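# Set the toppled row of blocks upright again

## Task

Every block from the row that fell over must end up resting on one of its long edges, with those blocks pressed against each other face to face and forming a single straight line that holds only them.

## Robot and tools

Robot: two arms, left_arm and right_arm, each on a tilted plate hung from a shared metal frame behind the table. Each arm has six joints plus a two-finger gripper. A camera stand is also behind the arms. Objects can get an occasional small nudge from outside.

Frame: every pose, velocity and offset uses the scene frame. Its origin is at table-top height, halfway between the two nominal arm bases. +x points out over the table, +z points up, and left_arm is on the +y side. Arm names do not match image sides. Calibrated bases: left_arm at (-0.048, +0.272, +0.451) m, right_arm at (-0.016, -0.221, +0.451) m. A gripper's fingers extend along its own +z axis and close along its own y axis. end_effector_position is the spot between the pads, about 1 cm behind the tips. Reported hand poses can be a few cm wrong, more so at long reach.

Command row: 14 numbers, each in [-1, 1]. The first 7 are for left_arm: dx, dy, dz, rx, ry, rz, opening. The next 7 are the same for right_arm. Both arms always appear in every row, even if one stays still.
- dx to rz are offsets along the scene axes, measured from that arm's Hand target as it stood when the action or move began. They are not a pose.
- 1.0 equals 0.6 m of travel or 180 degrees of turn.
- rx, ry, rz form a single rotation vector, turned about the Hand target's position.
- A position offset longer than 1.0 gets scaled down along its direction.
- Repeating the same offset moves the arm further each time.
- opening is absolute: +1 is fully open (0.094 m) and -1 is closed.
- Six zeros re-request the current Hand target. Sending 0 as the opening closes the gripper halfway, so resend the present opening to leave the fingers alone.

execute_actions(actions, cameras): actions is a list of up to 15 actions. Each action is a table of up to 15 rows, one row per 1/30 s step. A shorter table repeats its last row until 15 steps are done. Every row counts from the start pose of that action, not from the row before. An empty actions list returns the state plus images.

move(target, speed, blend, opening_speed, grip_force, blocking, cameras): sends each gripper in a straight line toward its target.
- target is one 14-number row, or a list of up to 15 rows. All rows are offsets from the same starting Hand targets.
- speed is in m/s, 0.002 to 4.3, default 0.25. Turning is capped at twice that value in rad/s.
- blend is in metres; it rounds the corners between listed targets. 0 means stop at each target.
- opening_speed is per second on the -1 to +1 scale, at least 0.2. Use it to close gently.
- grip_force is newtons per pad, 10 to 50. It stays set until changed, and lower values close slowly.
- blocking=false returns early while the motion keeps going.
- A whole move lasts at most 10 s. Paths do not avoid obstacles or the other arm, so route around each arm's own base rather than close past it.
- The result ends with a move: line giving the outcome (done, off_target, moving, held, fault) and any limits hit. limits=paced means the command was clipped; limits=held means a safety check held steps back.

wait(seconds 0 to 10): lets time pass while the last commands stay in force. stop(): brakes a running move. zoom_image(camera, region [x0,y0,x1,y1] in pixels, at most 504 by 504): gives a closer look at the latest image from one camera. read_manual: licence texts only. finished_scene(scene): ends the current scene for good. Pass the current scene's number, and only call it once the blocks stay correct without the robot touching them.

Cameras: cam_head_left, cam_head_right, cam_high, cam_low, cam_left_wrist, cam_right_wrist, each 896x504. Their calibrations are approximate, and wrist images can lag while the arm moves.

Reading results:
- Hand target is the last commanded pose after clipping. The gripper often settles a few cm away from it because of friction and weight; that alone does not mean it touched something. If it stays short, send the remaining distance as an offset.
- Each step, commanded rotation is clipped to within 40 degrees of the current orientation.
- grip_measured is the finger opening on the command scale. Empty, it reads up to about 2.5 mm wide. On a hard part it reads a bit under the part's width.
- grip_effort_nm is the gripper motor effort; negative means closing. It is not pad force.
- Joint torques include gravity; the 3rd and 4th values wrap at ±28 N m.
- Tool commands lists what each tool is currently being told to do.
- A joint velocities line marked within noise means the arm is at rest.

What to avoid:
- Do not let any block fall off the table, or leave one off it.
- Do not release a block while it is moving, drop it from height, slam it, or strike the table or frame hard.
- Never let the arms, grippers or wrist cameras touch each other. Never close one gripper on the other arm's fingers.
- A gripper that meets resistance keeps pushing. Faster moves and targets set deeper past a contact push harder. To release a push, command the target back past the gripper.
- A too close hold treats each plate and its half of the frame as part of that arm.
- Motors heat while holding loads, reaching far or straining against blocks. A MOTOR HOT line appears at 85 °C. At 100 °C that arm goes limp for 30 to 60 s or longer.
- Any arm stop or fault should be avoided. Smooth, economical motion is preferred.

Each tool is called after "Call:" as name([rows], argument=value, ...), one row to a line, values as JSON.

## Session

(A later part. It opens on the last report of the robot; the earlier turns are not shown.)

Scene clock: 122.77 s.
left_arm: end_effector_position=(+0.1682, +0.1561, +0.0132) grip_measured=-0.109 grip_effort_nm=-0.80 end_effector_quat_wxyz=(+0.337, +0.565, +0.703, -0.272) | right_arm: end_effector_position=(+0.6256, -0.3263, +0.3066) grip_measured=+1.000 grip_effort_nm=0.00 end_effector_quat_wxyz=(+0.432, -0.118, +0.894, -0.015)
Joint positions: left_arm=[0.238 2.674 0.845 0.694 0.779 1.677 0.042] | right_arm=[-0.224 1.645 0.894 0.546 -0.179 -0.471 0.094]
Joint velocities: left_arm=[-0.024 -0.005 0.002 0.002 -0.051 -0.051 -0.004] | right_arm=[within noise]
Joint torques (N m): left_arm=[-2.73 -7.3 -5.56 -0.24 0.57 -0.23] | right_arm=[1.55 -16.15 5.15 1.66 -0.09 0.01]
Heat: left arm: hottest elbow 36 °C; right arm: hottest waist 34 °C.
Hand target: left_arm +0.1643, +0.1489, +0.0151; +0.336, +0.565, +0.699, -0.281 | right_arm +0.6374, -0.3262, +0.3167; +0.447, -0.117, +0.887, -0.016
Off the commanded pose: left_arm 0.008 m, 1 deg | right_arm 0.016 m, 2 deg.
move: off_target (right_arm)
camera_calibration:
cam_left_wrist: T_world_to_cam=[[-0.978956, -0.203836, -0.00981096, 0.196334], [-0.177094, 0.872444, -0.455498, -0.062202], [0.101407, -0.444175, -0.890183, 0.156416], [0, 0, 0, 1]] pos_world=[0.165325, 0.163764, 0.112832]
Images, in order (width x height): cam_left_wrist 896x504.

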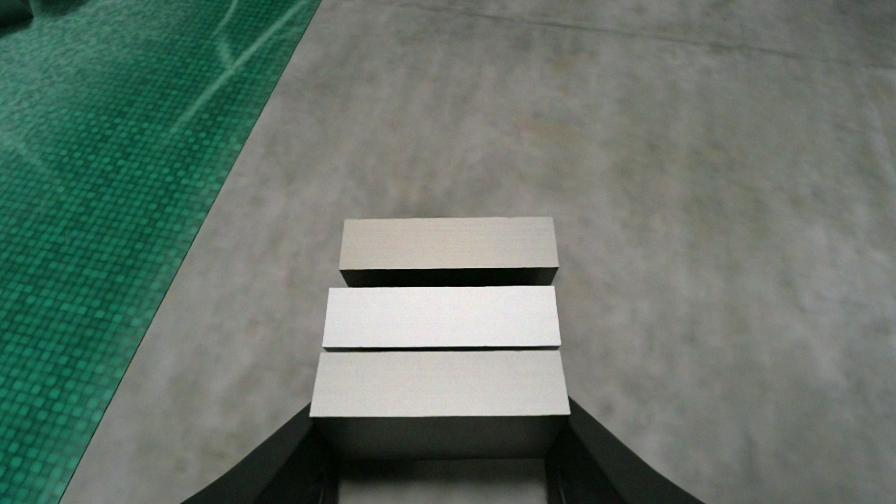

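Call:
move(target=[0, 0, 0.0012, 0, 0, 0, 0.25, 0, 0, 0, 0, 0, 0, 1], speed=0.03, opening_speed=0.6, cameras=["cam_left_wrist"])

Scene clock: 124.37 s.
left_arm: end_effector_position=(+0.1682, +0.1561, +0.0132) grip_measured=+0.249 grip_effort_nm=0.07 end_effector_quat_wxyz=(+0.337, +0.565, +0.703, -0.272) | right_arm: end_effector_position=(+0.6256, -0.3263, +0.3066) grip_measured=+1.000 grip_effort_nm=0.00 end_effector_quat_wxyz=(+0.432, -0.118, +0.894, -0.015)
Joint positions: left_arm=[0.238 2.674 0.845 0.694 0.779 1.677 0.059] | right_arm=[-0.224 1.645 0.894 0.546 -0.179 -0.471 0.094]
Joint torques (N m): left_arm=[-2.73 -7.36 -5.71 -0.2 0.56 -0.23] | right_arm=[1.44 -15.91 5.12 1.8 -0.11 0.03]
Heat: left arm: hottest elbow 36 °C; right arm: hottest waist 34 °C.
Hand target: left_arm +0.1643, +0.1489, +0.0158; +0.336, +0.565, +0.699, -0.281 | right_arm +0.6374, -0.3262, +0.3167; +0.447, -0.117, +0.887, -0.016
Off the commanded pose: left_arm 0.009 m, 1 deg | right_arm 0.016 m, 2 deg.
move: off_target (right_arm)
camera_calibration:
cam_left_wrist: T_world_to_cam=[[-0.978956, -0.203836, -0.00981096, 0.196334], [-0.177094, 0.872444, -0.455498, -0.062202], [0.101407, -0.444175, -0.890183, 0.156416], [0, 0, 0, 1]] pos_world=[0.165325, 0.163764, 0.112832]
Images, in order (width x height): cam_left_wrist 896x504.

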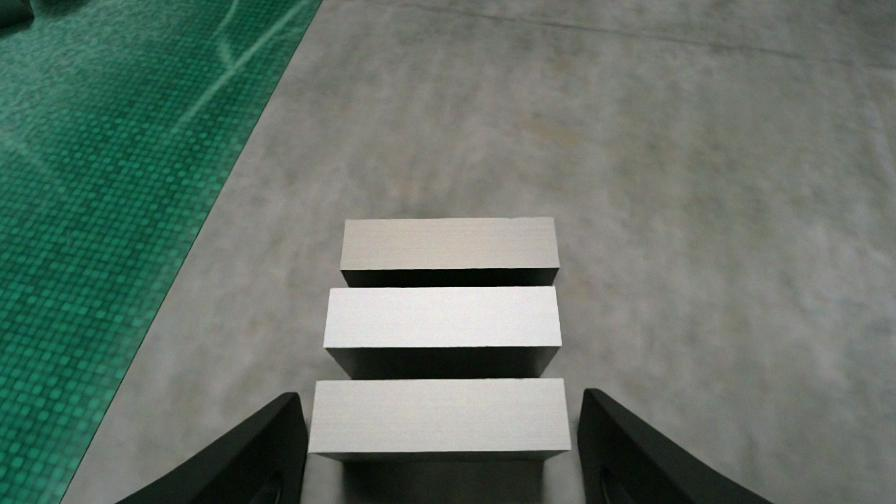

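Call:
move([
  [-0.0115, 0.058, 0.0462, 0, 0, 0, 0.4, 0, 0, 0, 0, 0, 0, 1],
  [-0.0155, -0.1815, 0.132, 0.2831, 0.0563, 0, 0.4, 0, 0, 0, 0, 0, 0, 1],
  [-0.018, -0.2823, 0.042, 0.2831, 0.0563, 0, 0.4, 0, 0, 0, 0, 0, 0, 1],
], speed=[0.12, 0.28, 0.2], blend=[0.01, 0.03, 0], cameras=["cam_left_wrist"])

Scene clock: 129.40 s.
left_arm: end_effector_position=(+0.1627, -0.0167, +0.0384) grip_measured=+0.399 grip_effort_nm=0.07 end_effector_quat_wxyz=(+0.004, +0.626, +0.780, +0.003) | right_arm: end_effector_position=(+0.6256, -0.3263, +0.3066) grip_measured=+1.000 grip_effort_nm=0.00 end_effector_quat_wxyz=(+0.432, -0.118, +0.894, -0.015)
Joint positions: left_arm=[-0.674 2.585 0.99 0.277 -0.482 0.767 0.066] | right_arm=[-0.224 1.645 0.894 0.546 -0.179 -0.471 0.094]
Joint torques (N m): left_arm=[-8.7 -10.87 -1.83 -0.36 -0.02 -0.27] | right_arm=[1.73 -15.91 5.07 1.77 -0.1 0.02]
Heat: left arm: hottest elbow 36 °C; right arm: hottest waist 34 °C.
Hand target: left_arm +0.1535, -0.0204, +0.0410; +0.000, +0.629, +0.778, -0.001 | right_arm +0.6374, -0.3262, +0.3167; +0.447, -0.117, +0.887, -0.016
Off the commanded pose: left_arm 0.010 m, 1 deg | right_arm 0.016 m, 2 deg.
move: off_target (right_arm)
camera_calibration:
cam_left_wrist: T_world_to_cam=[[-0.979426, -0.201639, -0.00819767, 0.155984], [-0.187462, 0.894021, 0.40692, 0.0679755], [-0.0747219, 0.400084, -0.913427, 0.146163], [0, 0, 0, 1]] pos_world=[0.176439, -0.0877968, 0.107128]
Images, in order (width x height): cam_left_wrist 896x504.

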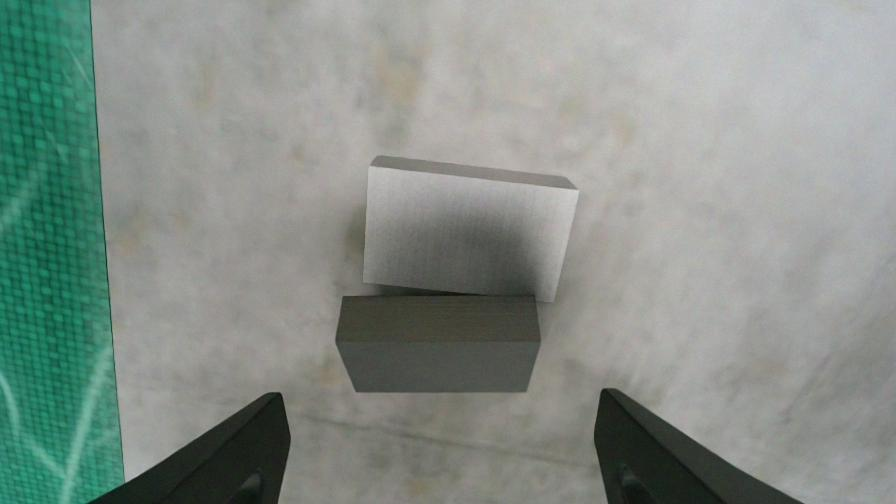

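Call:
move(target=[0.0125, 0.0082, -0.0425, 0, 0, 0, 0.4, 0, 0, 0, 0, 0, 0, 1], speed=0.08, cameras=["cam_left_wrist"])

Scene clock: 132.43 s.
left_arm: end_effector_position=(+0.1653, -0.0154, +0.0172) grip_measured=+0.399 grip_effort_nm=0.07 end_effector_quat_wxyz=(-0.001, +0.621, +0.784, +0.004) | right_arm: end_effector_position=(+0.6256, -0.3263, +0.3066) grip_measured=+1.000 grip_effort_nm=-0.01 end_effector_quat_wxyz=(+0.432, -0.118, +0.894, -0.015)
Joint positions: left_arm=[-0.644 2.631 1.039 0.277 -0.478 0.782 0.066] | right_arm=[-0.224 1.645 0.894 0.546 -0.179 -0.471 0.094]
Joint torques (N m): left_arm=[-7.18 -10.58 -1.89 0.73 0.24 -0.01] | right_arm=[1.73 -16.09 5.09 1.73 -0.09 0.02]
Heat: left arm: hottest elbow 36 °C; right arm: hottest waist 34 °C.
Hand target: left_arm +0.1610, -0.0155, +0.0155; +0.000, +0.629, +0.778, -0.001 | right_arm +0.6374, -0.3262, +0.3167; +0.447, -0.117, +0.887, -0.016
Off the commanded pose: left_arm 0.005 m, 1 deg | right_arm 0.016 m, 2 deg.
move: off_target (right_arm)
camera_calibration:
cam_left_wrist: T_world_to_cam=[[-0.977155, -0.212511, -0.00276379, 0.157919], [-0.194447, 0.888692, 0.415231, 0.0768659], [-0.0857851, 0.406282, -0.909712, 0.128387], [0, 0, 0, 1]] pos_world=[0.180271, -0.0869122, 0.0853149]
Images, in order (width x height): cam_left_wrist 896x504.

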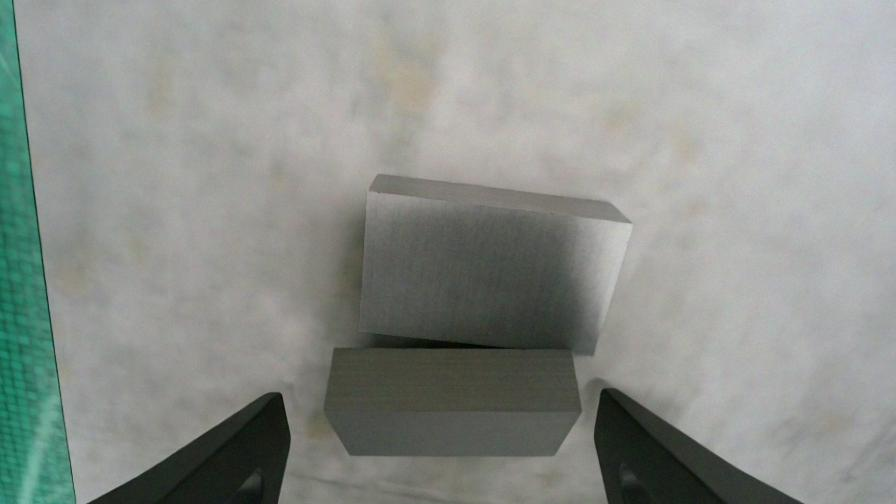

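Call:
move(target=[-0.0015, 0, 0, 0, 0, 0, -0.11, 0, 0, 0, 0, 0, 0, 1], speed=0.05, opening_speed=0.6, cameras=["cam_left_wrist"])

Scene clock: 134.33 s.
left_arm: end_effector_position=(+0.1651, -0.0156, +0.0172) grip_measured=-0.105 grip_effort_nm=-0.72 end_effector_quat_wxyz=(-0.001, +0.626, +0.780, +0.003) | right_arm: end_effector_position=(+0.6256, -0.3263, +0.3066) grip_measured=+1.000 grip_effort_nm=0.00 end_effector_quat_wxyz=(+0.432, -0.118, +0.894, -0.015)
Joint positions: left_arm=[-0.644 2.631 1.039 0.277 -0.476 0.795 0.042] | right_arm=[-0.224 1.645 0.894 0.546 -0.179 -0.471 0.094]
Joint torques (N m): left_arm=[-7.3 -10.52 -1.96 0.79 0.2 -0.01] | right_arm=[1.61 -15.97 5.18 1.76 -0.11 0.02]
Heat: left arm: hottest elbow 36 °C; right arm: hottest waist 34 °C.
Hand target: left_arm +0.1601, -0.0155, +0.0155; +0.000, +0.629, +0.778, -0.001 | right_arm +0.6374, -0.3262, +0.3167; +0.447, -0.117, +0.887, -0.016
Off the commanded pose: left_arm 0.005 m, 1 deg | right_arm 0.016 m, 2 deg.
move: off_target (right_arm)
camera_calibration:
cam_left_wrist: T_world_to_cam=[[-0.979686, -0.200532, -0.00169298, 0.15837], [-0.18321, 0.891562, 0.414188, 0.0752388], [-0.0815487, 0.406084, -0.91019, 0.127788], [0, 0, 0, 1]] pos_world=[0.179358, -0.0872143, 0.0854162]
Images, in order (width x height): cam_left_wrist 896x504.

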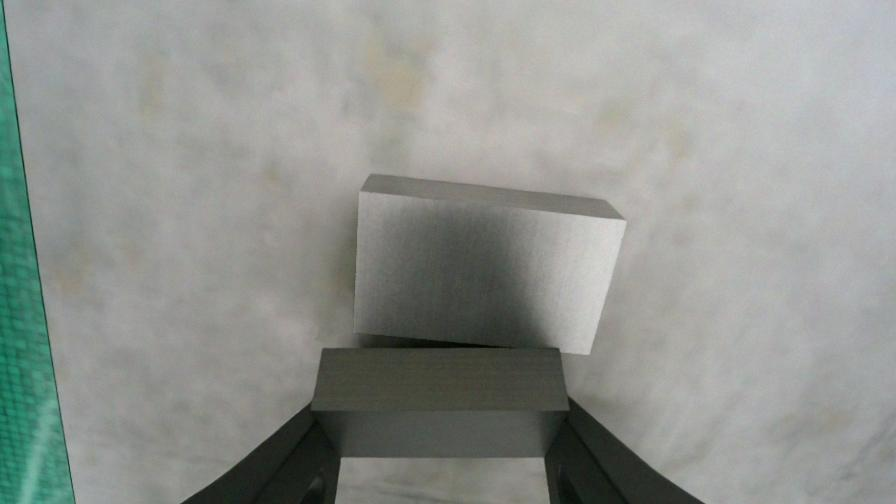

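Call:
move([
  [0, 0, 0.1, 0, 0, 0, -0.11, 0, 0, 0, 0, 0, 0, 1],
  [-0.0067, 0.322, 0.115, -0.2831, -0.0563, 0, -0.11, 0, 0, 0, 0, 0, 0, 1],
  [-0.0067, 0.3118, 0.0325, -0.2831, -0.0563, 0, -0.11, 0, 0, 0, 0, 0, 0, 1],
], speed=[0.1, 0.28, 0.15], blend=[0.02, 0.015, 0], cameras=["cam_left_wrist"])

Scene clock: 139.23 s.
left_arm: end_effector_position=(+0.1642, +0.1784, +0.0294) grip_measured=-0.107 grip_effort_nm=-0.74 end_effector_quat_wxyz=(+0.335, +0.568, +0.703, -0.266) | right_arm: end_effector_position=(+0.6256, -0.3263, +0.3066) grip_measured=+1.000 grip_effort_nm=0.00 end_effector_quat_wxyz=(+0.432, -0.118, +0.894, -0.015)
Joint positions: left_arm=[0.299 2.619 0.795 0.639 0.794 1.758 0.042] | right_arm=[-0.224 1.645 0.894 0.546 -0.179 -0.471 0.094]
Joint torques (N m): left_arm=[-1.61 -7.36 -6.28 -0.66 0.99 -0.02] | right_arm=[1.38 -15.79 5.18 1.78 -0.11 0.02]
Heat: left arm: hottest elbow 36 °C; right arm: hottest waist 34 °C.
Hand target: left_arm +0.1561, +0.1716, +0.0350; +0.336, +0.565, +0.699, -0.281 | right_arm +0.6374, -0.3262, +0.3167; +0.447, -0.117, +0.887, -0.016
Off the commanded pose: left_arm 0.012 m, 2 deg | right_arm 0.016 m, 2 deg.
move: off_target (left_arm, right_arm)
camera_calibration:
cam_left_wrist: T_world_to_cam=[[-0.979161, -0.202342, -0.0173504, 0.197022], [-0.173476, 0.877769, -0.446573, -0.0768213], [0.10559, -0.434257, -0.894579, 0.178781], [0, 0, 0, 1]] pos_world=[0.160712, 0.184934, 0.129045]
Images, in order (width x height): cam_left_wrist 896x504.

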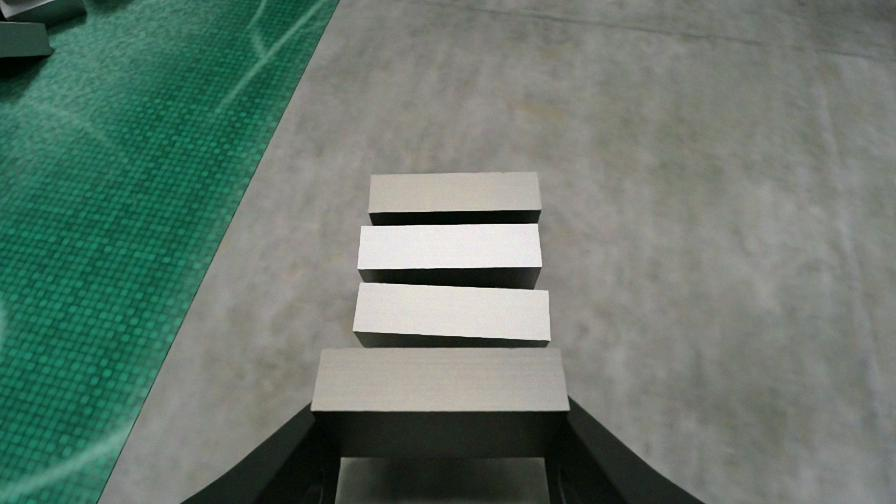

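Call:
move(target=[0, -0.014, -0.0208, 0, 0, 0, -0.11, 0, 0, 0, 0, 0, 0, 1], speed=0.06, cameras=["cam_left_wrist"])

Scene clock: 141.60 s.
left_arm: end_effector_position=(+0.1601, +0.1718, +0.0180) grip_measured=-0.106 grip_effort_nm=-0.80 end_effector_quat_wxyz=(+0.335, +0.569, +0.700, -0.271) | right_arm: end_effector_position=(+0.6256, -0.3263, +0.3066) grip_measured=+1.000 grip_effort_nm=-0.01 end_effector_quat_wxyz=(+0.432, -0.118, +0.894, -0.015)
Joint positions: left_arm=[0.288 2.656 0.828 0.639 0.794 1.757 0.042] | right_arm=[-0.224 1.645 0.894 0.546 -0.179 -0.471 0.094]
Joint velocities: left_arm=[-0.005 -0.005 -0.017 0.012 0.007 0.007 0.013] | right_arm=[within noise]
Joint torques (N m): left_arm=[-2.55 -7.06 -6.28 0.43 0.69 -0.25] | right_arm=[1.26 -16.26 5.2 1.73 -0.11 0.01]
Heat: left arm: hottest elbow 36 °C; right arm: hottest waist 34 °C.
Hand target: left_arm +0.1561, +0.1632, +0.0225; +0.336, +0.565, +0.699, -0.281 | right_arm +0.6374, -0.3262, +0.3167; +0.447, -0.117, +0.887, -0.016
Off the commanded pose: left_arm 0.011 m, 1 deg | right_arm 0.016 m, 2 deg.
move: off_target (left_arm, right_arm)
camera_calibration:
cam_left_wrist: T_world_to_cam=[[-0.980914, -0.193994, -0.0132186, 0.190303], [-0.167204, 0.876245, -0.451927, -0.0774315], [0.099254, -0.441091, -0.891957, 0.168187], [0, 0, 0, 1]] pos_world=[0.157031, 0.178952, 0.117537]
Images, in order (width x height): cam_left_wrist 896x504.

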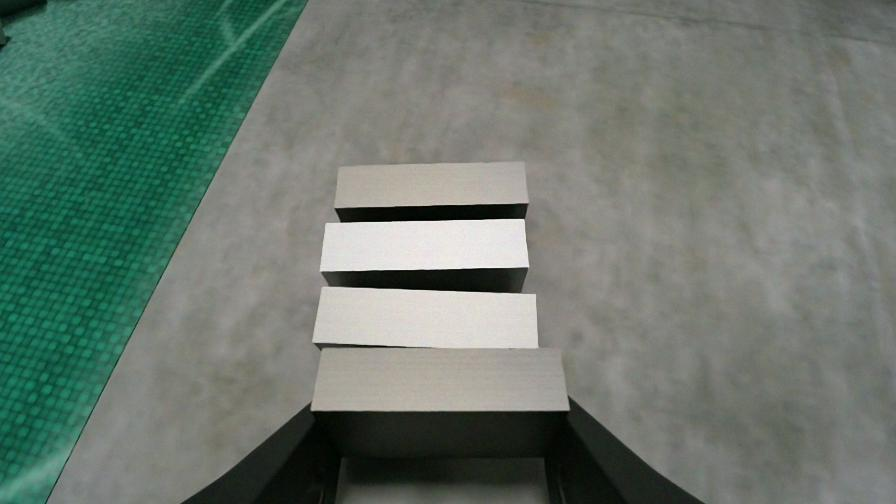

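Call:
move(target=[0.0085, 0.0025, -0.0042, 0, 0, 0, -0.11, 0, 0, 0, 0, 0, 0, 1], speed=0.05, cameras=["cam_left_wrist"])

Scene clock: 143.63 s.
left_arm: end_effector_position=(+0.1656, +0.1734, +0.0144) grip_measured=-0.107 grip_effort_nm=-0.73 end_effector_quat_wxyz=(+0.338, +0.571, +0.699, -0.266) | right_arm: end_effector_position=(+0.6256, -0.3263, +0.3066) grip_measured=+1.000 grip_effort_nm=0.00 end_effector_quat_wxyz=(+0.432, -0.118, +0.894, -0.015)
Joint positions: left_arm=[0.288 2.656 0.84 0.639 0.794 1.757 0.042] | right_arm=[-0.224 1.645 0.894 0.546 -0.179 -0.471 0.094]
Joint velocities: left_arm=[-0.015 0.005 0.007 0.022 -0.037 -0.007 0.02] | right_arm=[within noise]
Joint torques (N m): left_arm=[-2.55 -7.59 -6.2 -0.35 0.69 -0.28] | right_arm=[1.26 -16.09 5.09 1.78 -0.11 0.03]
Heat: left arm: hottest elbow 36 °C; right arm: hottest waist 34 °C.
Hand target: left_arm +0.1612, +0.1647, +0.0200; +0.336, +0.565, +0.699, -0.281 | right_arm +0.6374, -0.3262, +0.3167; +0.447, -0.117, +0.887, -0.016
Off the commanded pose: left_arm 0.011 m, 2 deg | right_arm 0.016 m, 2 deg.
move: off_target (left_arm, right_arm)
camera_calibration:
cam_left_wrist: T_world_to_cam=[[-0.980488, -0.194943, -0.0253282, 0.196253], [-0.162915, 0.877901, -0.450276, -0.0805471], [0.110014, -0.437363, -0.89253, 0.162727], [0, 0, 0, 1]] pos_world=[0.161399, 0.180142, 0.113941]
Images, in order (width x height): cam_left_wrist 896x504.

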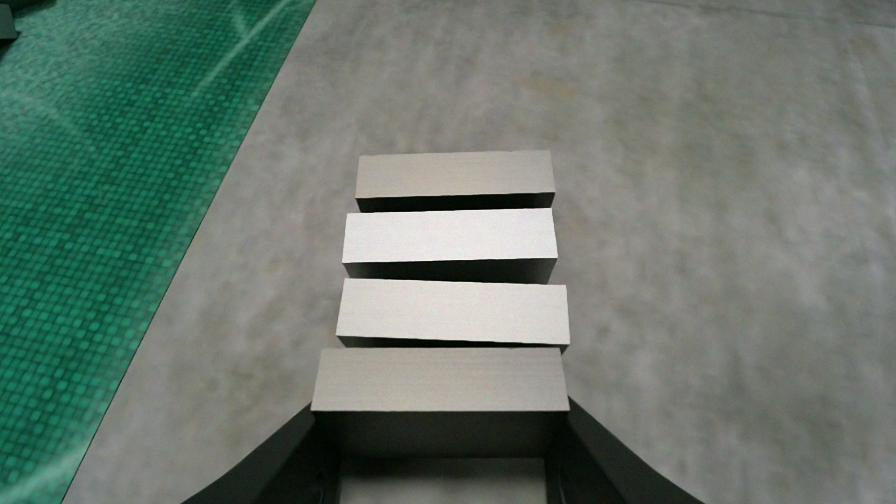

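Call:
move(target=[-0.003, -0.0005, -0.004, 0, 0, 0, -0.11, 0, 0, 0, 0, 0, 0, 1], speed=0.05, cameras=["cam_left_wrist"])

Scene clock: 145.00 s.
left_arm: end_effector_position=(+0.1663, +0.1736, +0.0139) grip_measured=-0.104 grip_effort_nm=-0.76 end_effector_quat_wxyz=(+0.337, +0.567, +0.702, -0.268) | right_arm: end_effector_position=(+0.6256, -0.3263, +0.3066) grip_measured=+1.000 grip_effort_nm=0.00 end_effector_quat_wxyz=(+0.432, -0.118, +0.894, -0.015)
Joint positions: left_arm=[0.288 2.656 0.842 0.639 0.794 1.744 0.042] | right_arm=[-0.224 1.645 0.894 0.546 -0.179 -0.471 0.094]
Joint torques (N m): left_arm=[-2.43 -7.06 -5.96 -0.25 0.71 -0.25] | right_arm=[1.61 -16.09 5.14 1.8 -0.1 0.02]
Heat: left arm: hottest elbow 36 °C; right arm: hottest waist 34 °C.
Hand target: left_arm +0.1594, +0.1644, +0.0176; +0.336, +0.565, +0.699, -0.281 | right_arm +0.6374, -0.3262, +0.3167; +0.447, -0.117, +0.887, -0.016
Off the commanded pose: left_arm 0.012 m, 2 deg | right_arm 0.016 m, 2 deg.
move: off_target (left_arm, right_arm)
camera_calibration:
cam_left_wrist: T_world_to_cam=[[-0.979097, -0.202661, -0.0172629, 0.197936], [-0.173356, 0.875875, -0.450322, -0.0786934], [0.106383, -0.437917, -0.892699, 0.163057], [0, 0, 0, 1]] pos_world=[0.16281, 0.180445, 0.11354]
Images, in order (width x height): cam_left_wrist 896x504.

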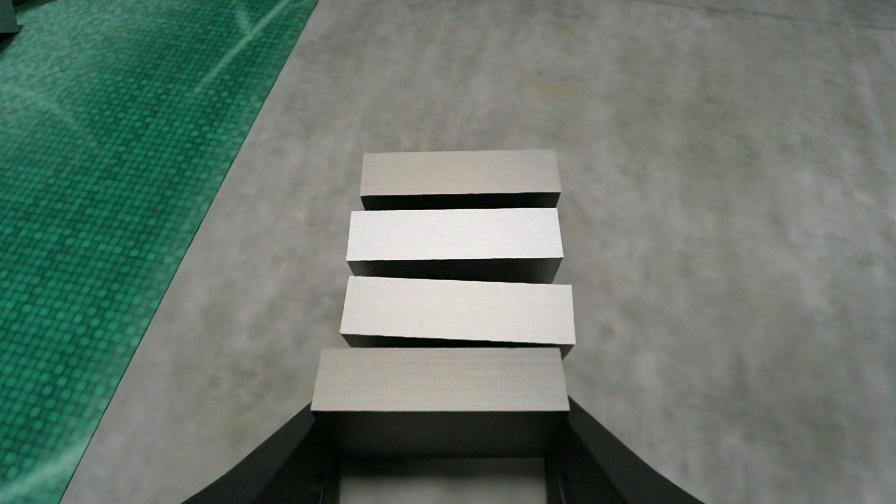

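Call:
move(target=[-0.008, -0.001, 0.003, 0, 0, 0, -0.11, 0, 0, 0, 0, 0, 0, 1], speed=0.06, cameras=["cam_left_wrist"])

Scene clock: 146.43 s.
left_arm: end_effector_position=(+0.1655, +0.1733, +0.0138) grip_measured=-0.107 grip_effort_nm=-0.74 end_effector_quat_wxyz=(+0.336, +0.567, +0.703, -0.268) | right_arm: end_effector_position=(+0.6256, -0.3263, +0.3066) grip_measured=+1.000 grip_effort_nm=0.00 end_effector_quat_wxyz=(+0.432, -0.118, +0.894, -0.015)
Joint positions: left_arm=[0.288 2.657 0.842 0.639 0.794 1.744 0.042] | right_arm=[-0.224 1.645 0.894 0.546 -0.179 -0.471 0.094]
Joint velocities: left_arm=[-0.005 0.005 -0.022 -0.012 -0.037 -0.11 -0.005] | right_arm=[within noise]
Joint torques (N m): left_arm=[-2.2 -6.77 -6.63 0.29 0.75 -0.22] | right_arm=[1.73 -15.85 5.16 1.74 -0.12 0.03]
Heat: left arm: hottest elbow 36 °C; right arm: hottest waist 34 °C.
Hand target: left_arm +0.1546, +0.1638, +0.0194; +0.336, +0.565, +0.699, -0.281 | right_arm +0.6374, -0.3262, +0.3167; +0.447, -0.117, +0.887, -0.016
Off the commanded pose: left_arm 0.016 m, 2 deg | right_arm 0.016 m, 2 deg.
move: off_target (left_arm, right_arm)
camera_calibration:
cam_left_wrist: T_world_to_cam=[[-0.979128, -0.202632, -0.0157711, 0.197043], [-0.173965, 0.875673, -0.450481, -0.0785319], [0.105092, -0.438335, -0.892647, 0.163233], [0, 0, 0, 1]] pos_world=[0.162114, 0.180246, 0.11344]
Images, in order (width x height): cam_left_wrist 896x504.

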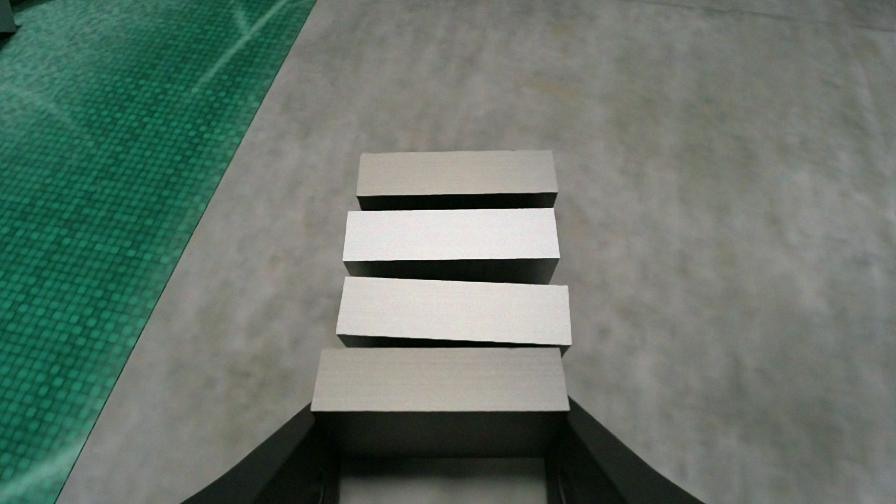

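Call:
move(target=[0, 0, -0.001, 0, 0, 0, 0.25, 0, 0, 0, 0, 0, 0, 1], speed=0.03, opening_speed=0.6, cameras=["cam_left_wrist"])

Scene clock: 148.07 s.
left_arm: end_effector_position=(+0.1640, +0.1726, +0.0137) grip_measured=+0.249 grip_effort_nm=0.07 end_effector_quat_wxyz=(+0.336, +0.566, +0.703, -0.270) | right_arm: end_effector_position=(+0.6256, -0.3263, +0.3066) grip_measured=+1.000 grip_effort_nm=0.00 end_effector_quat_wxyz=(+0.432, -0.118, +0.894, -0.015)
Joint positions: left_arm=[0.288 2.66 0.842 0.639 0.796 1.744 0.059] | right_arm=[-0.224 1.645 0.894 0.546 -0.179 -0.471 0.094]
Joint torques (N m): left_arm=[-2.2 -6.89 -6.52 0.27 0.73 -0.21] | right_arm=[1.44 -16.03 5.07 1.78 -0.12 0.02]
Heat: left arm: hottest elbow 36 °C; right arm: hottest waist 34 °C.
Hand target: left_arm +0.1546, +0.1638, +0.0188; +0.336, +0.565, +0.699, -0.281 | right_arm +0.6374, -0.3262, +0.3167; +0.447, -0.117, +0.887, -0.016
Off the commanded pose: left_arm 0.014 m, 1 deg | right_arm 0.016 m, 2 deg.
move: off_target (left_arm, right_arm)
camera_calibration:
cam_left_wrist: T_world_to_cam=[[-0.979179, -0.202587, -0.0129077, 0.195351], [-0.174987, 0.874588, -0.45219, -0.077818], [0.102897, -0.440517, -0.891828, 0.163713], [0, 0, 0, 1]] pos_world=[0.16082, 0.179753, 0.113337]
Images, in order (width x height): cam_left_wrist 896x504.

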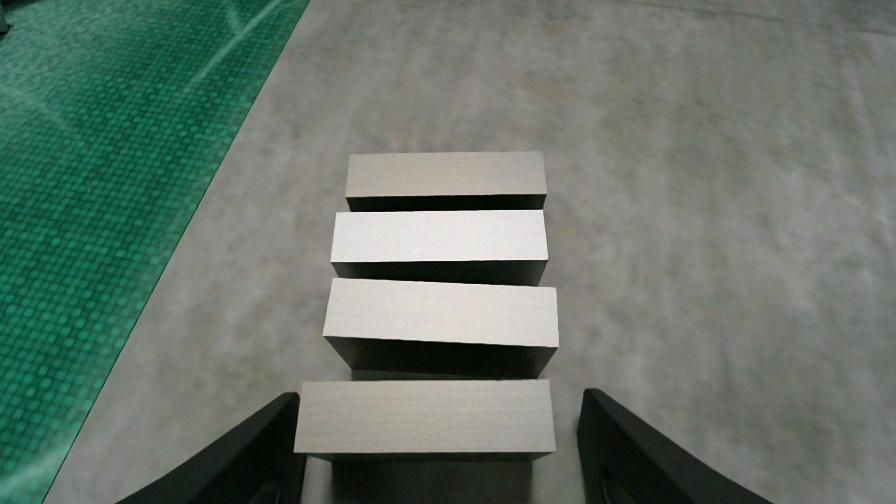

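Call:
move([
  [-0.0115, 0.058, 0.0462, 0, 0, 0, 0.4, 0, 0, 0, 0, 0, 0, 1],
  [0.0057, -0.223, 0.152, 0.2831, 0.0563, 0, 0.4, 0, 0, 0, 0, 0, 0, 1],
  [0.004, -0.363, 0.0737, 0.3962, 0.0570, -0.0324, 0.4, 0, 0, 0, 0, 0, 0, 1],
], speed=[0.12, 0.28, 0.2], blend=[0.01, 0.03, 0], cameras=["cam_left_wrist"])

Scene clock: 157.37 s.
left_arm: end_effector_position=(+0.1622, -0.0495, +0.0613) grip_measured=+0.399 grip_effort_nm=0.07 end_effector_quat_wxyz=(-0.127, +0.659, +0.733, +0.111) | right_arm: end_effector_position=(+0.6256, -0.3263, +0.3066) grip_measured=+1.000 grip_effort_nm=0.00 end_effector_quat_wxyz=(+0.432, -0.118, +0.894, -0.015)
Joint positions: left_arm=[-0.825 2.625 1.273 -0.396 -0.7 0.509 0.066] | right_arm=[-0.224 1.645 0.894 0.546 -0.179 -0.471 0.094]
Joint torques (N m): left_arm=[-9.93 -12.4 0.21 -1.05 -0.13 -0.27] | right_arm=[1.61 -16.15 5.24 1.76 -0.1 0.04]
Heat: left arm: hottest elbow 36 °C; right arm: hottest waist 34 °C.
Hand target: left_arm +0.1570, -0.0540, +0.0630; -0.129, +0.662, +0.729, +0.116 | right_arm +0.6374, -0.3262, +0.3167; +0.447, -0.117, +0.887, -0.016
Off the commanded pose: left_arm 0.007 m, 1 deg | right_arm 0.016 m, 2 deg.
move: off_target (right_arm)
camera_calibration:
cam_left_wrist: T_world_to_cam=[[-0.995566, -0.0934382, 0.0108317, 0.155851], [-0.0602504, 0.721874, 0.689397, 0.041383], [-0.0722351, 0.685688, -0.724303, 0.182337], [0, 0, 0, 1]] pos_world=[0.170824, -0.140337, 0.101849]
Images, in order (width x height): cam_left_wrist 896x504.

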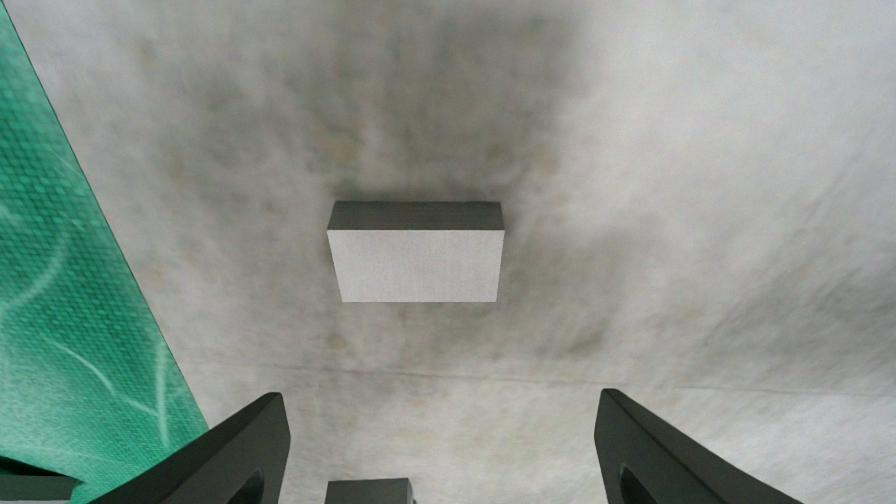

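Call:
execute_actions(actions=[], cameras=["cam_head_right", "cam_head_left", "cam_high"])

Call:
zoom_image(camera="cam_head_right", region=[300, 360, 480, 460])

Call:
zoom_image(camera="cam_high", region=[420, 130, 580, 220])

Scene clock: 158.47 s.
left_arm: end_effector_position=(+0.1622, -0.0495, +0.0613) grip_measured=+0.399 grip_effort_nm=0.07 end_effector_quat_wxyz=(-0.127, +0.659, +0.733, +0.111) | right_arm: end_effector_position=(+0.6256, -0.3263, +0.3066) grip_measured=+1.000 grip_effort_nm=0.00 end_effector_quat_wxyz=(+0.432, -0.118, +0.894, -0.015)
Joint positions: left_arm=[-0.825 2.625 1.273 -0.396 -0.7 0.509 0.066] | right_arm=[-0.224 1.645 0.894 0.546 -0.179 -0.471 0.094]
Joint velocities: within noise
Joint torques (N m): left_arm=[-9.93 -12.4 0.21 -1.06 -0.13 -0.27] | right_arm=[1.44 -16.15 5.12 1.74 -0.11 0]
Motor temperatures (°C): left_arm=[26 32 36 29 28 24 32] | right_arm=[34 34 30 34 31 24 30]
Heat: left arm: hottest elbow 36 °C; right arm: hottest waist 34 °C.
Hand target: left_arm +0.1570, -0.0540, +0.0630; -0.129, +0.662, +0.729, +0.116 | right_arm +0.6374, -0.3262, +0.3167; +0.447, -0.117, +0.887, -0.016
Tool commands: left_gripper/opening=+0.4 right_gripper/opening=+1.0
Off the commanded pose: left_arm 0.007 m, 1 deg | right_arm 0.016 m, 2 deg.
Images, in order (width x height): cam_head_left 896x504, cam_head_right 896x504, cam_high 896x504.

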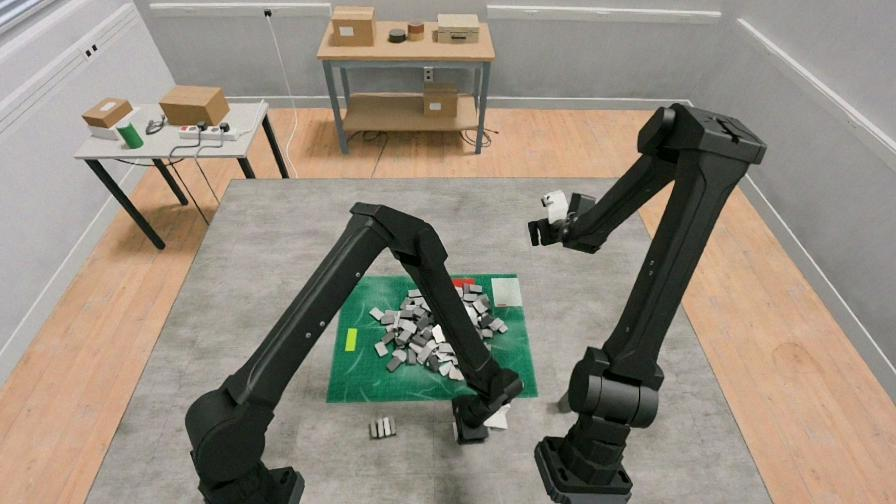

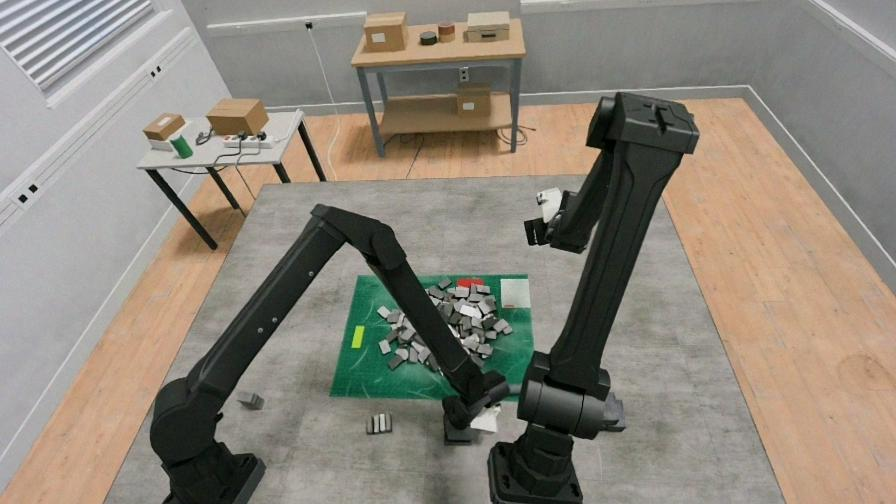

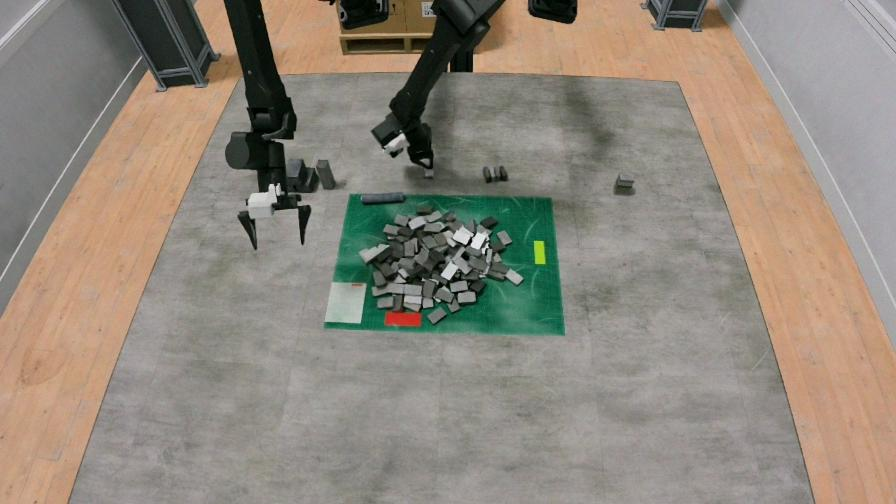

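Scaled by 2.800.

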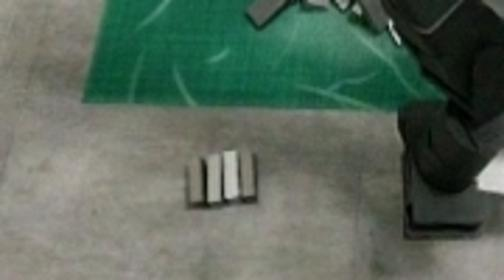

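Scaled by 3.150.

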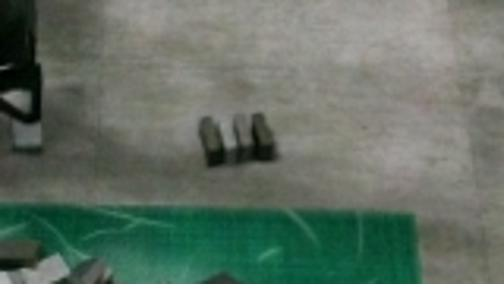

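Call:
move(target=[0.0162, 0.0075, -0.055, 0, 0, 0, 0.4, 0, 0, 0, 0, 0, 0, 1], speed=0.1, cameras=["cam_left_wrist"])

Scene clock: 161.60 s.
left_arm: end_effector_position=(+0.1633, -0.0450, +0.0330) grip_measured=+0.399 grip_effort_nm=0.07 end_effector_quat_wxyz=(-0.135, +0.657, +0.733, +0.114) | right_arm: end_effector_position=(+0.6256, -0.3263, +0.3066) grip_measured=+1.000 grip_effort_nm=0.00 end_effector_quat_wxyz=(+0.432, -0.118, +0.894, -0.015)
Joint positions: left_arm=[-0.789 2.688 1.328 -0.383 -0.709 0.54 0.066] | right_arm=[-0.224 1.645 0.894 0.546 -0.179 -0.471 0.094]
Joint torques (N m): left_arm=[-8.7 -12.45 -0.09 0.54 -0.15 0.01] | right_arm=[1.55 -15.97 5.19 1.87 -0.11 0.03]
Heat: left arm: hottest elbow 36 °C; right arm: hottest waist 34 °C.
Hand target: left_arm +0.1667, -0.0495, +0.0300; -0.129, +0.662, +0.729, +0.116 | right_arm +0.6374, -0.3262, +0.3167; +0.447, -0.117, +0.887, -0.016
Off the commanded pose: left_arm 0.006 m, 1 deg | right_arm 0.016 m, 2 deg.
move: off_target (right_arm)
camera_calibration:
cam_left_wrist: T_world_to_cam=[[-0.99516, -0.0967156, 0.0174237, 0.157251], [-0.056708, 0.70996, 0.701956, 0.0562653], [-0.0802602, 0.69757, -0.712008, 0.160317], [0, 0, 0, 1]] pos_world=[0.172547, -0.13657, 0.0719112]
Images, in order (width x height): cam_left_wrist 896x504.

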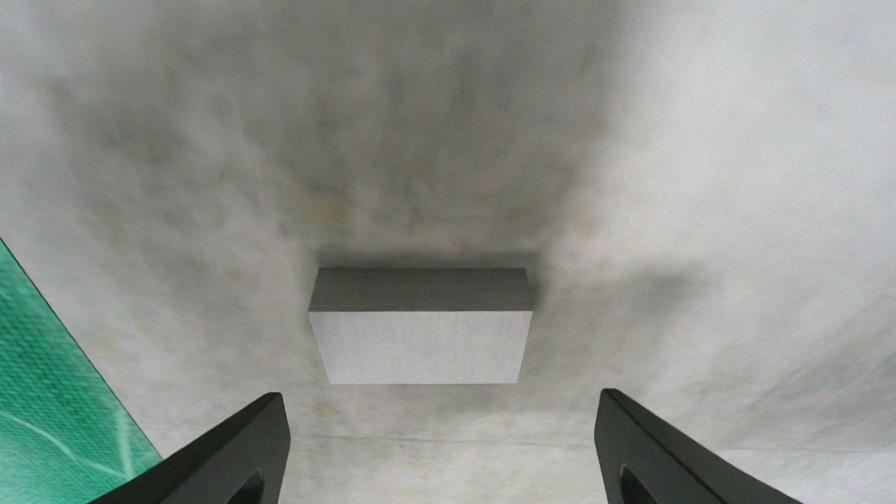

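Call:
move(target=[0.0058, -0.006, -0.0192, 0, 0, 0, 0.4, 0, 0, 0, 0, 0, 0, 1], speed=0.06, cameras=["cam_left_wrist"])

Scene clock: 164.40 s.
left_arm: end_effector_position=(+0.1668, -0.0505, +0.0236) grip_measured=+0.399 grip_effort_nm=0.07 end_effector_quat_wxyz=(-0.134, +0.659, +0.732, +0.114) | right_arm: end_effector_position=(+0.6256, -0.3263, +0.3066) grip_measured=+1.000 grip_effort_nm=0.00 end_effector_quat_wxyz=(+0.432, -0.118, +0.894, -0.015)
Joint positions: left_arm=[-0.782 2.711 1.362 -0.383 -0.711 0.555 0.066] | right_arm=[-0.224 1.645 0.894 0.546 -0.179 -0.471 0.094]
Joint torques (N m): left_arm=[-8.29 -12.45 0.13 0.59 -0.16 -0.01] | right_arm=[1.67 -16.03 5.16 1.74 -0.1 0.03]
Heat: left arm: hottest elbow 35 °C; right arm: hottest waist 34 °C.
Hand target: left_arm +0.1702, -0.0531, +0.0185; -0.129, +0.662, +0.729, +0.116 | right_arm +0.6374, -0.3262, +0.3167; +0.447, -0.117, +0.887, -0.016
Off the commanded pose: left_arm 0.007 m, 1 deg | right_arm 0.016 m, 2 deg.
move: off_target (right_arm)
camera_calibration:
cam_left_wrist: T_world_to_cam=[[-0.995594, -0.0923569, 0.016238, 0.16063], [-0.0546869, 0.712507, 0.699531, 0.0668069], [-0.0761762, 0.695561, -0.714418, 0.156996], [0, 0, 0, 1]] pos_world=[0.175535, -0.141965, 0.0628187]
Images, in order (width x height): cam_left_wrist 896x504.

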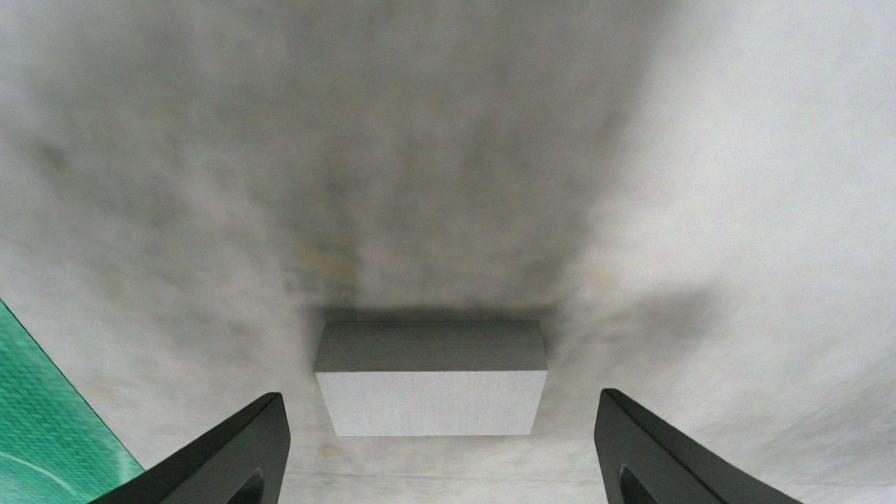

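Call:
move(target=[0.003, 0.001, -0.0067, 0, 0, 0, 0.4, 0, 0, 0, 0, 0, 0, 1], speed=0.05, cameras=["cam_left_wrist"])

Scene clock: 166.10 s.
left_arm: end_effector_position=(+0.1694, -0.0505, +0.0196) grip_measured=+0.399 grip_effort_nm=0.07 end_effector_quat_wxyz=(-0.133, +0.658, +0.732, +0.113) | right_arm: end_effector_position=(+0.6256, -0.3263, +0.3066) grip_measured=+1.000 grip_effort_nm=0.00 end_effector_quat_wxyz=(+0.432, -0.118, +0.894, -0.015)
Joint positions: left_arm=[-0.775 2.717 1.371 -0.378 -0.711 0.565 0.066] | right_arm=[-0.224 1.645 0.894 0.546 -0.179 -0.471 0.094]
Joint torques (N m): left_arm=[-8.35 -12.4 0.05 0.57 -0.15 -0.01] | right_arm=[1.73 -16.38 5.2 1.78 -0.1 0.01]
Heat: left arm: hottest elbow 35 °C; right arm: hottest waist 34 °C.
Hand target: left_arm +0.1720, -0.0525, +0.0145; -0.129, +0.662, +0.729, +0.116 | right_arm +0.6374, -0.3262, +0.3167; +0.447, -0.117, +0.887, -0.016
Off the commanded pose: left_arm 0.006 m, 1 deg | right_arm 0.016 m, 2 deg.
move: off_target (right_arm)
camera_calibration:
cam_left_wrist: T_world_to_cam=[[-0.995445, -0.0939606, 0.0161668, 0.163244], [-0.0559864, 0.713334, 0.698585, 0.0700176], [-0.0771718, 0.694497, -0.715345, 0.154434], [0, 0, 0, 1]] pos_world=[0.178338, -0.141862, 0.0589215]
Images, in order (width x height): cam_left_wrist 896x504.

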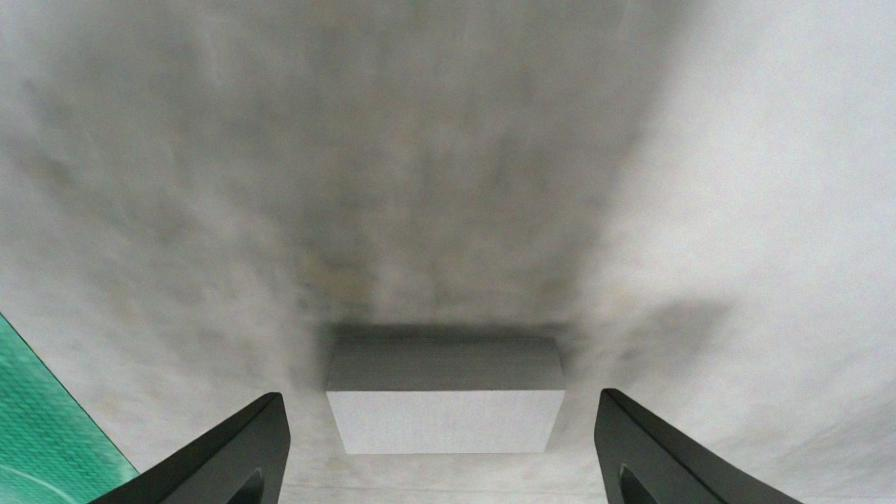

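Call:
move(target=[0, 0.001, -0.0055, 0, 0, 0, 0.4, 0, 0, 0, 0, 0, 0, 1], speed=0.04, cameras=["cam_left_wrist"])

Scene clock: 167.43 s.
left_arm: end_effector_position=(+0.1688, -0.0501, +0.0162) grip_measured=+0.399 grip_effort_nm=0.07 end_effector_quat_wxyz=(-0.133, +0.658, +0.732, +0.114) | right_arm: end_effector_position=(+0.6256, -0.3263, +0.3066) grip_measured=+1.000 grip_effort_nm=0.00 end_effector_quat_wxyz=(+0.432, -0.118, +0.894, -0.015)
Joint positions: left_arm=[-0.772 2.725 1.375 -0.372 -0.712 0.569 0.066] | right_arm=[-0.224 1.645 0.894 0.546 -0.179 -0.471 0.094]
Joint torques (N m): left_arm=[-8.35 -12.4 0.01 0.58 -0.16 0] | right_arm=[1.44 -16.15 5.14 1.88 -0.09 0.02]
Heat: left arm: hottest elbow 35 °C; right arm: hottest waist 34 °C.
Hand target: left_arm +0.1720, -0.0519, +0.0112; -0.129, +0.662, +0.729, +0.116 | right_arm +0.6374, -0.3262, +0.3167; +0.447, -0.117, +0.887, -0.016
Off the commanded pose: left_arm 0.006 m, 1 deg | right_arm 0.016 m, 2 deg.
move: off_target (right_arm)
camera_calibration:
cam_left_wrist: T_world_to_cam=[[-0.995524, -0.0932629, 0.0152723, 0.162799], [-0.0560809, 0.713069, 0.698847, 0.0720341], [-0.0760667, 0.694863, -0.715108, 0.151513], [0, 0, 0, 1]] pos_world=[0.177635, -0.141463, 0.055521]
Images, in order (width x height): cam_left_wrist 896x504.

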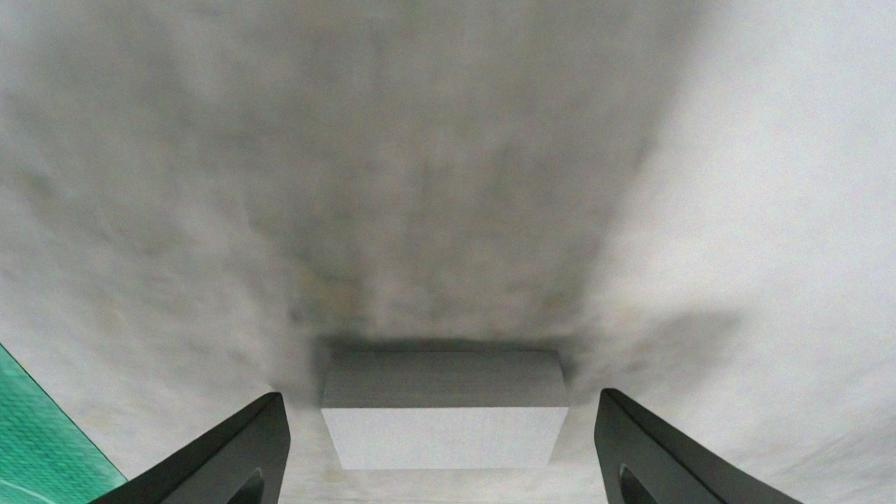

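Call:
move(target=[0, 0, 0.0015, 0, 0, 0, -0.11, 0, 0, 0, 0, 0, 0, 1], speed=0.05, opening_speed=0.6, cameras=["cam_left_wrist"])

Scene clock: 169.47 s.
left_arm: end_effector_position=(+0.1688, -0.0501, +0.0162) grip_measured=-0.105 grip_effort_nm=-0.70 end_effector_quat_wxyz=(-0.133, +0.659, +0.731, +0.114) | right_arm: end_effector_position=(+0.6256, -0.3263, +0.3066) grip_measured=+1.000 grip_effort_nm=0.00 end_effector_quat_wxyz=(+0.432, -0.118, +0.894, -0.015)
Joint positions: left_arm=[-0.772 2.725 1.375 -0.372 -0.712 0.572 0.042] | right_arm=[-0.224 1.645 0.894 0.546 -0.179 -0.471 0.094]
Joint torques (N m): left_arm=[-8.41 -12.51 -0.12 0.54 -0.15 -0.02] | right_arm=[1.79 -16.15 5.12 1.73 -0.11 0.02]
Heat: left arm: hottest elbow 35 °C; right arm: hottest waist 34 °C.
Hand target: left_arm +0.1720, -0.0519, +0.0121; -0.129, +0.662, +0.729, +0.116 | right_arm +0.6374, -0.3262, +0.3167; +0.447, -0.117, +0.887, -0.016
Off the commanded pose: left_arm 0.006 m, 1 deg | right_arm 0.016 m, 2 deg.
move: off_target (right_arm)
camera_calibration:
cam_left_wrist: T_world_to_cam=[[-0.995763, -0.0904967, 0.0163293, 0.162962], [-0.053369, 0.713326, 0.698797, 0.0716527], [-0.074887, 0.694965, -0.715134, 0.151374], [0, 0, 0, 1]] pos_world=[0.177432, -0.141564, 0.0555208]
Images, in order (width x height): cam_left_wrist 896x504.

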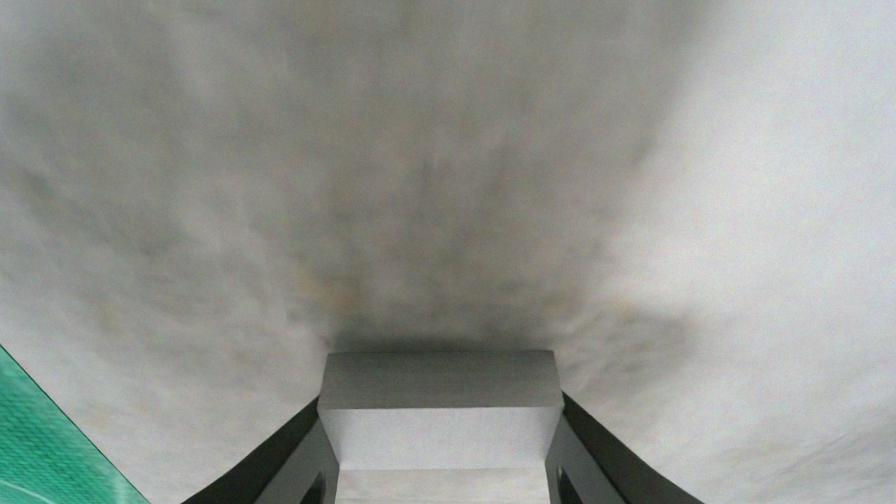

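Call:
move([
  [0, 0, 0.11, 0, 0, 0, -0.11, 0, 0, 0, 0, 0, 0, 1],
  [-0.0327, 0.415, 0.13, -0.4178, -0.0600, 0.0320, -0.11, 0, 0, 0, 0, 0, 0, 1],
  [-0.0327, 0.4028, 0.039, -0.4178, -0.0600, 0.0320, -0.11, 0, 0, 0, 0, 0, 0, 1],
], speed=[0.1, 0.3, 0.15], blend=[0.02, 0.015, 0], cameras=["cam_left_wrist"])

Scene clock: 176.93 s.
left_arm: end_effector_position=(+0.1608, +0.2001, +0.0284) grip_measured=-0.107 grip_effort_nm=-0.75 end_effector_quat_wxyz=(+0.359, +0.560, +0.692, -0.281) | right_arm: end_effector_position=(+0.6256, -0.3263, +0.3066) grip_measured=+1.000 grip_effort_nm=0.00 end_effector_quat_wxyz=(+0.432, -0.118, +0.894, -0.015)
Joint positions: left_arm=[0.388 2.613 0.834 0.487 0.885 1.899 0.042] | right_arm=[-0.224 1.645 0.894 0.546 -0.179 -0.471 0.094]
Joint velocities: left_arm=[-0.005 -0.005 0.002 0.002 -0.022 -0.051 -0.004] | right_arm=[within noise]
Joint torques (N m): left_arm=[-1.55 -7.59 -6.24 -0.96 1 -0.01] | right_arm=[1.44 -16.15 5.15 1.77 -0.13 0.05]
Heat: left arm: hottest elbow 35 °C; right arm: hottest shoulder 34 °C.
Hand target: left_arm +0.1524, +0.1897, +0.0355; +0.360, +0.555, +0.687, -0.301 | right_arm +0.6374, -0.3262, +0.3167; +0.447, -0.117, +0.887, -0.016
Off the commanded pose: left_arm 0.015 m, 2 deg | right_arm 0.016 m, 2 deg.
move: off_target (left_arm, right_arm)
camera_calibration:
cam_left_wrist: T_world_to_cam=[[-0.978331, -0.205391, -0.0261306, 0.198844], [-0.16504, 0.849813, -0.500579, -0.0910581], [0.12502, -0.48542, -0.865296, 0.193983], [0, 0, 0, 1]] pos_world=[0.155255, 0.212386, 0.127467]
Images, in order (width x height): cam_left_wrist 896x504.

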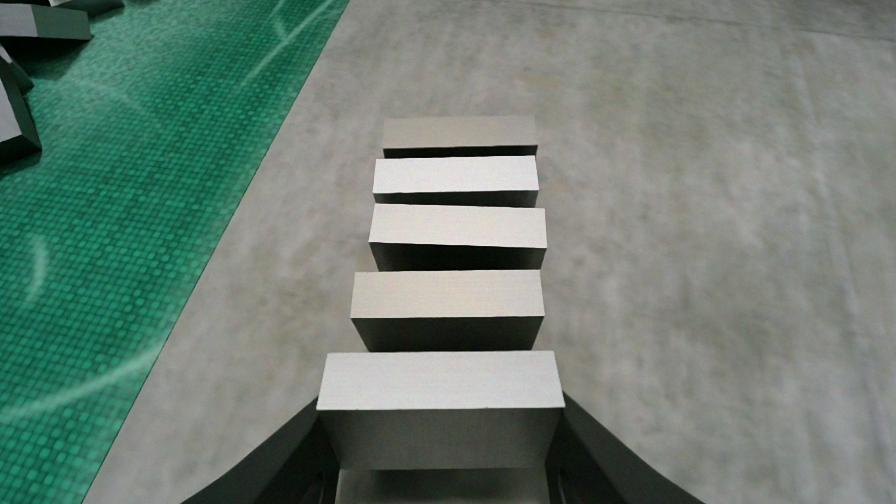

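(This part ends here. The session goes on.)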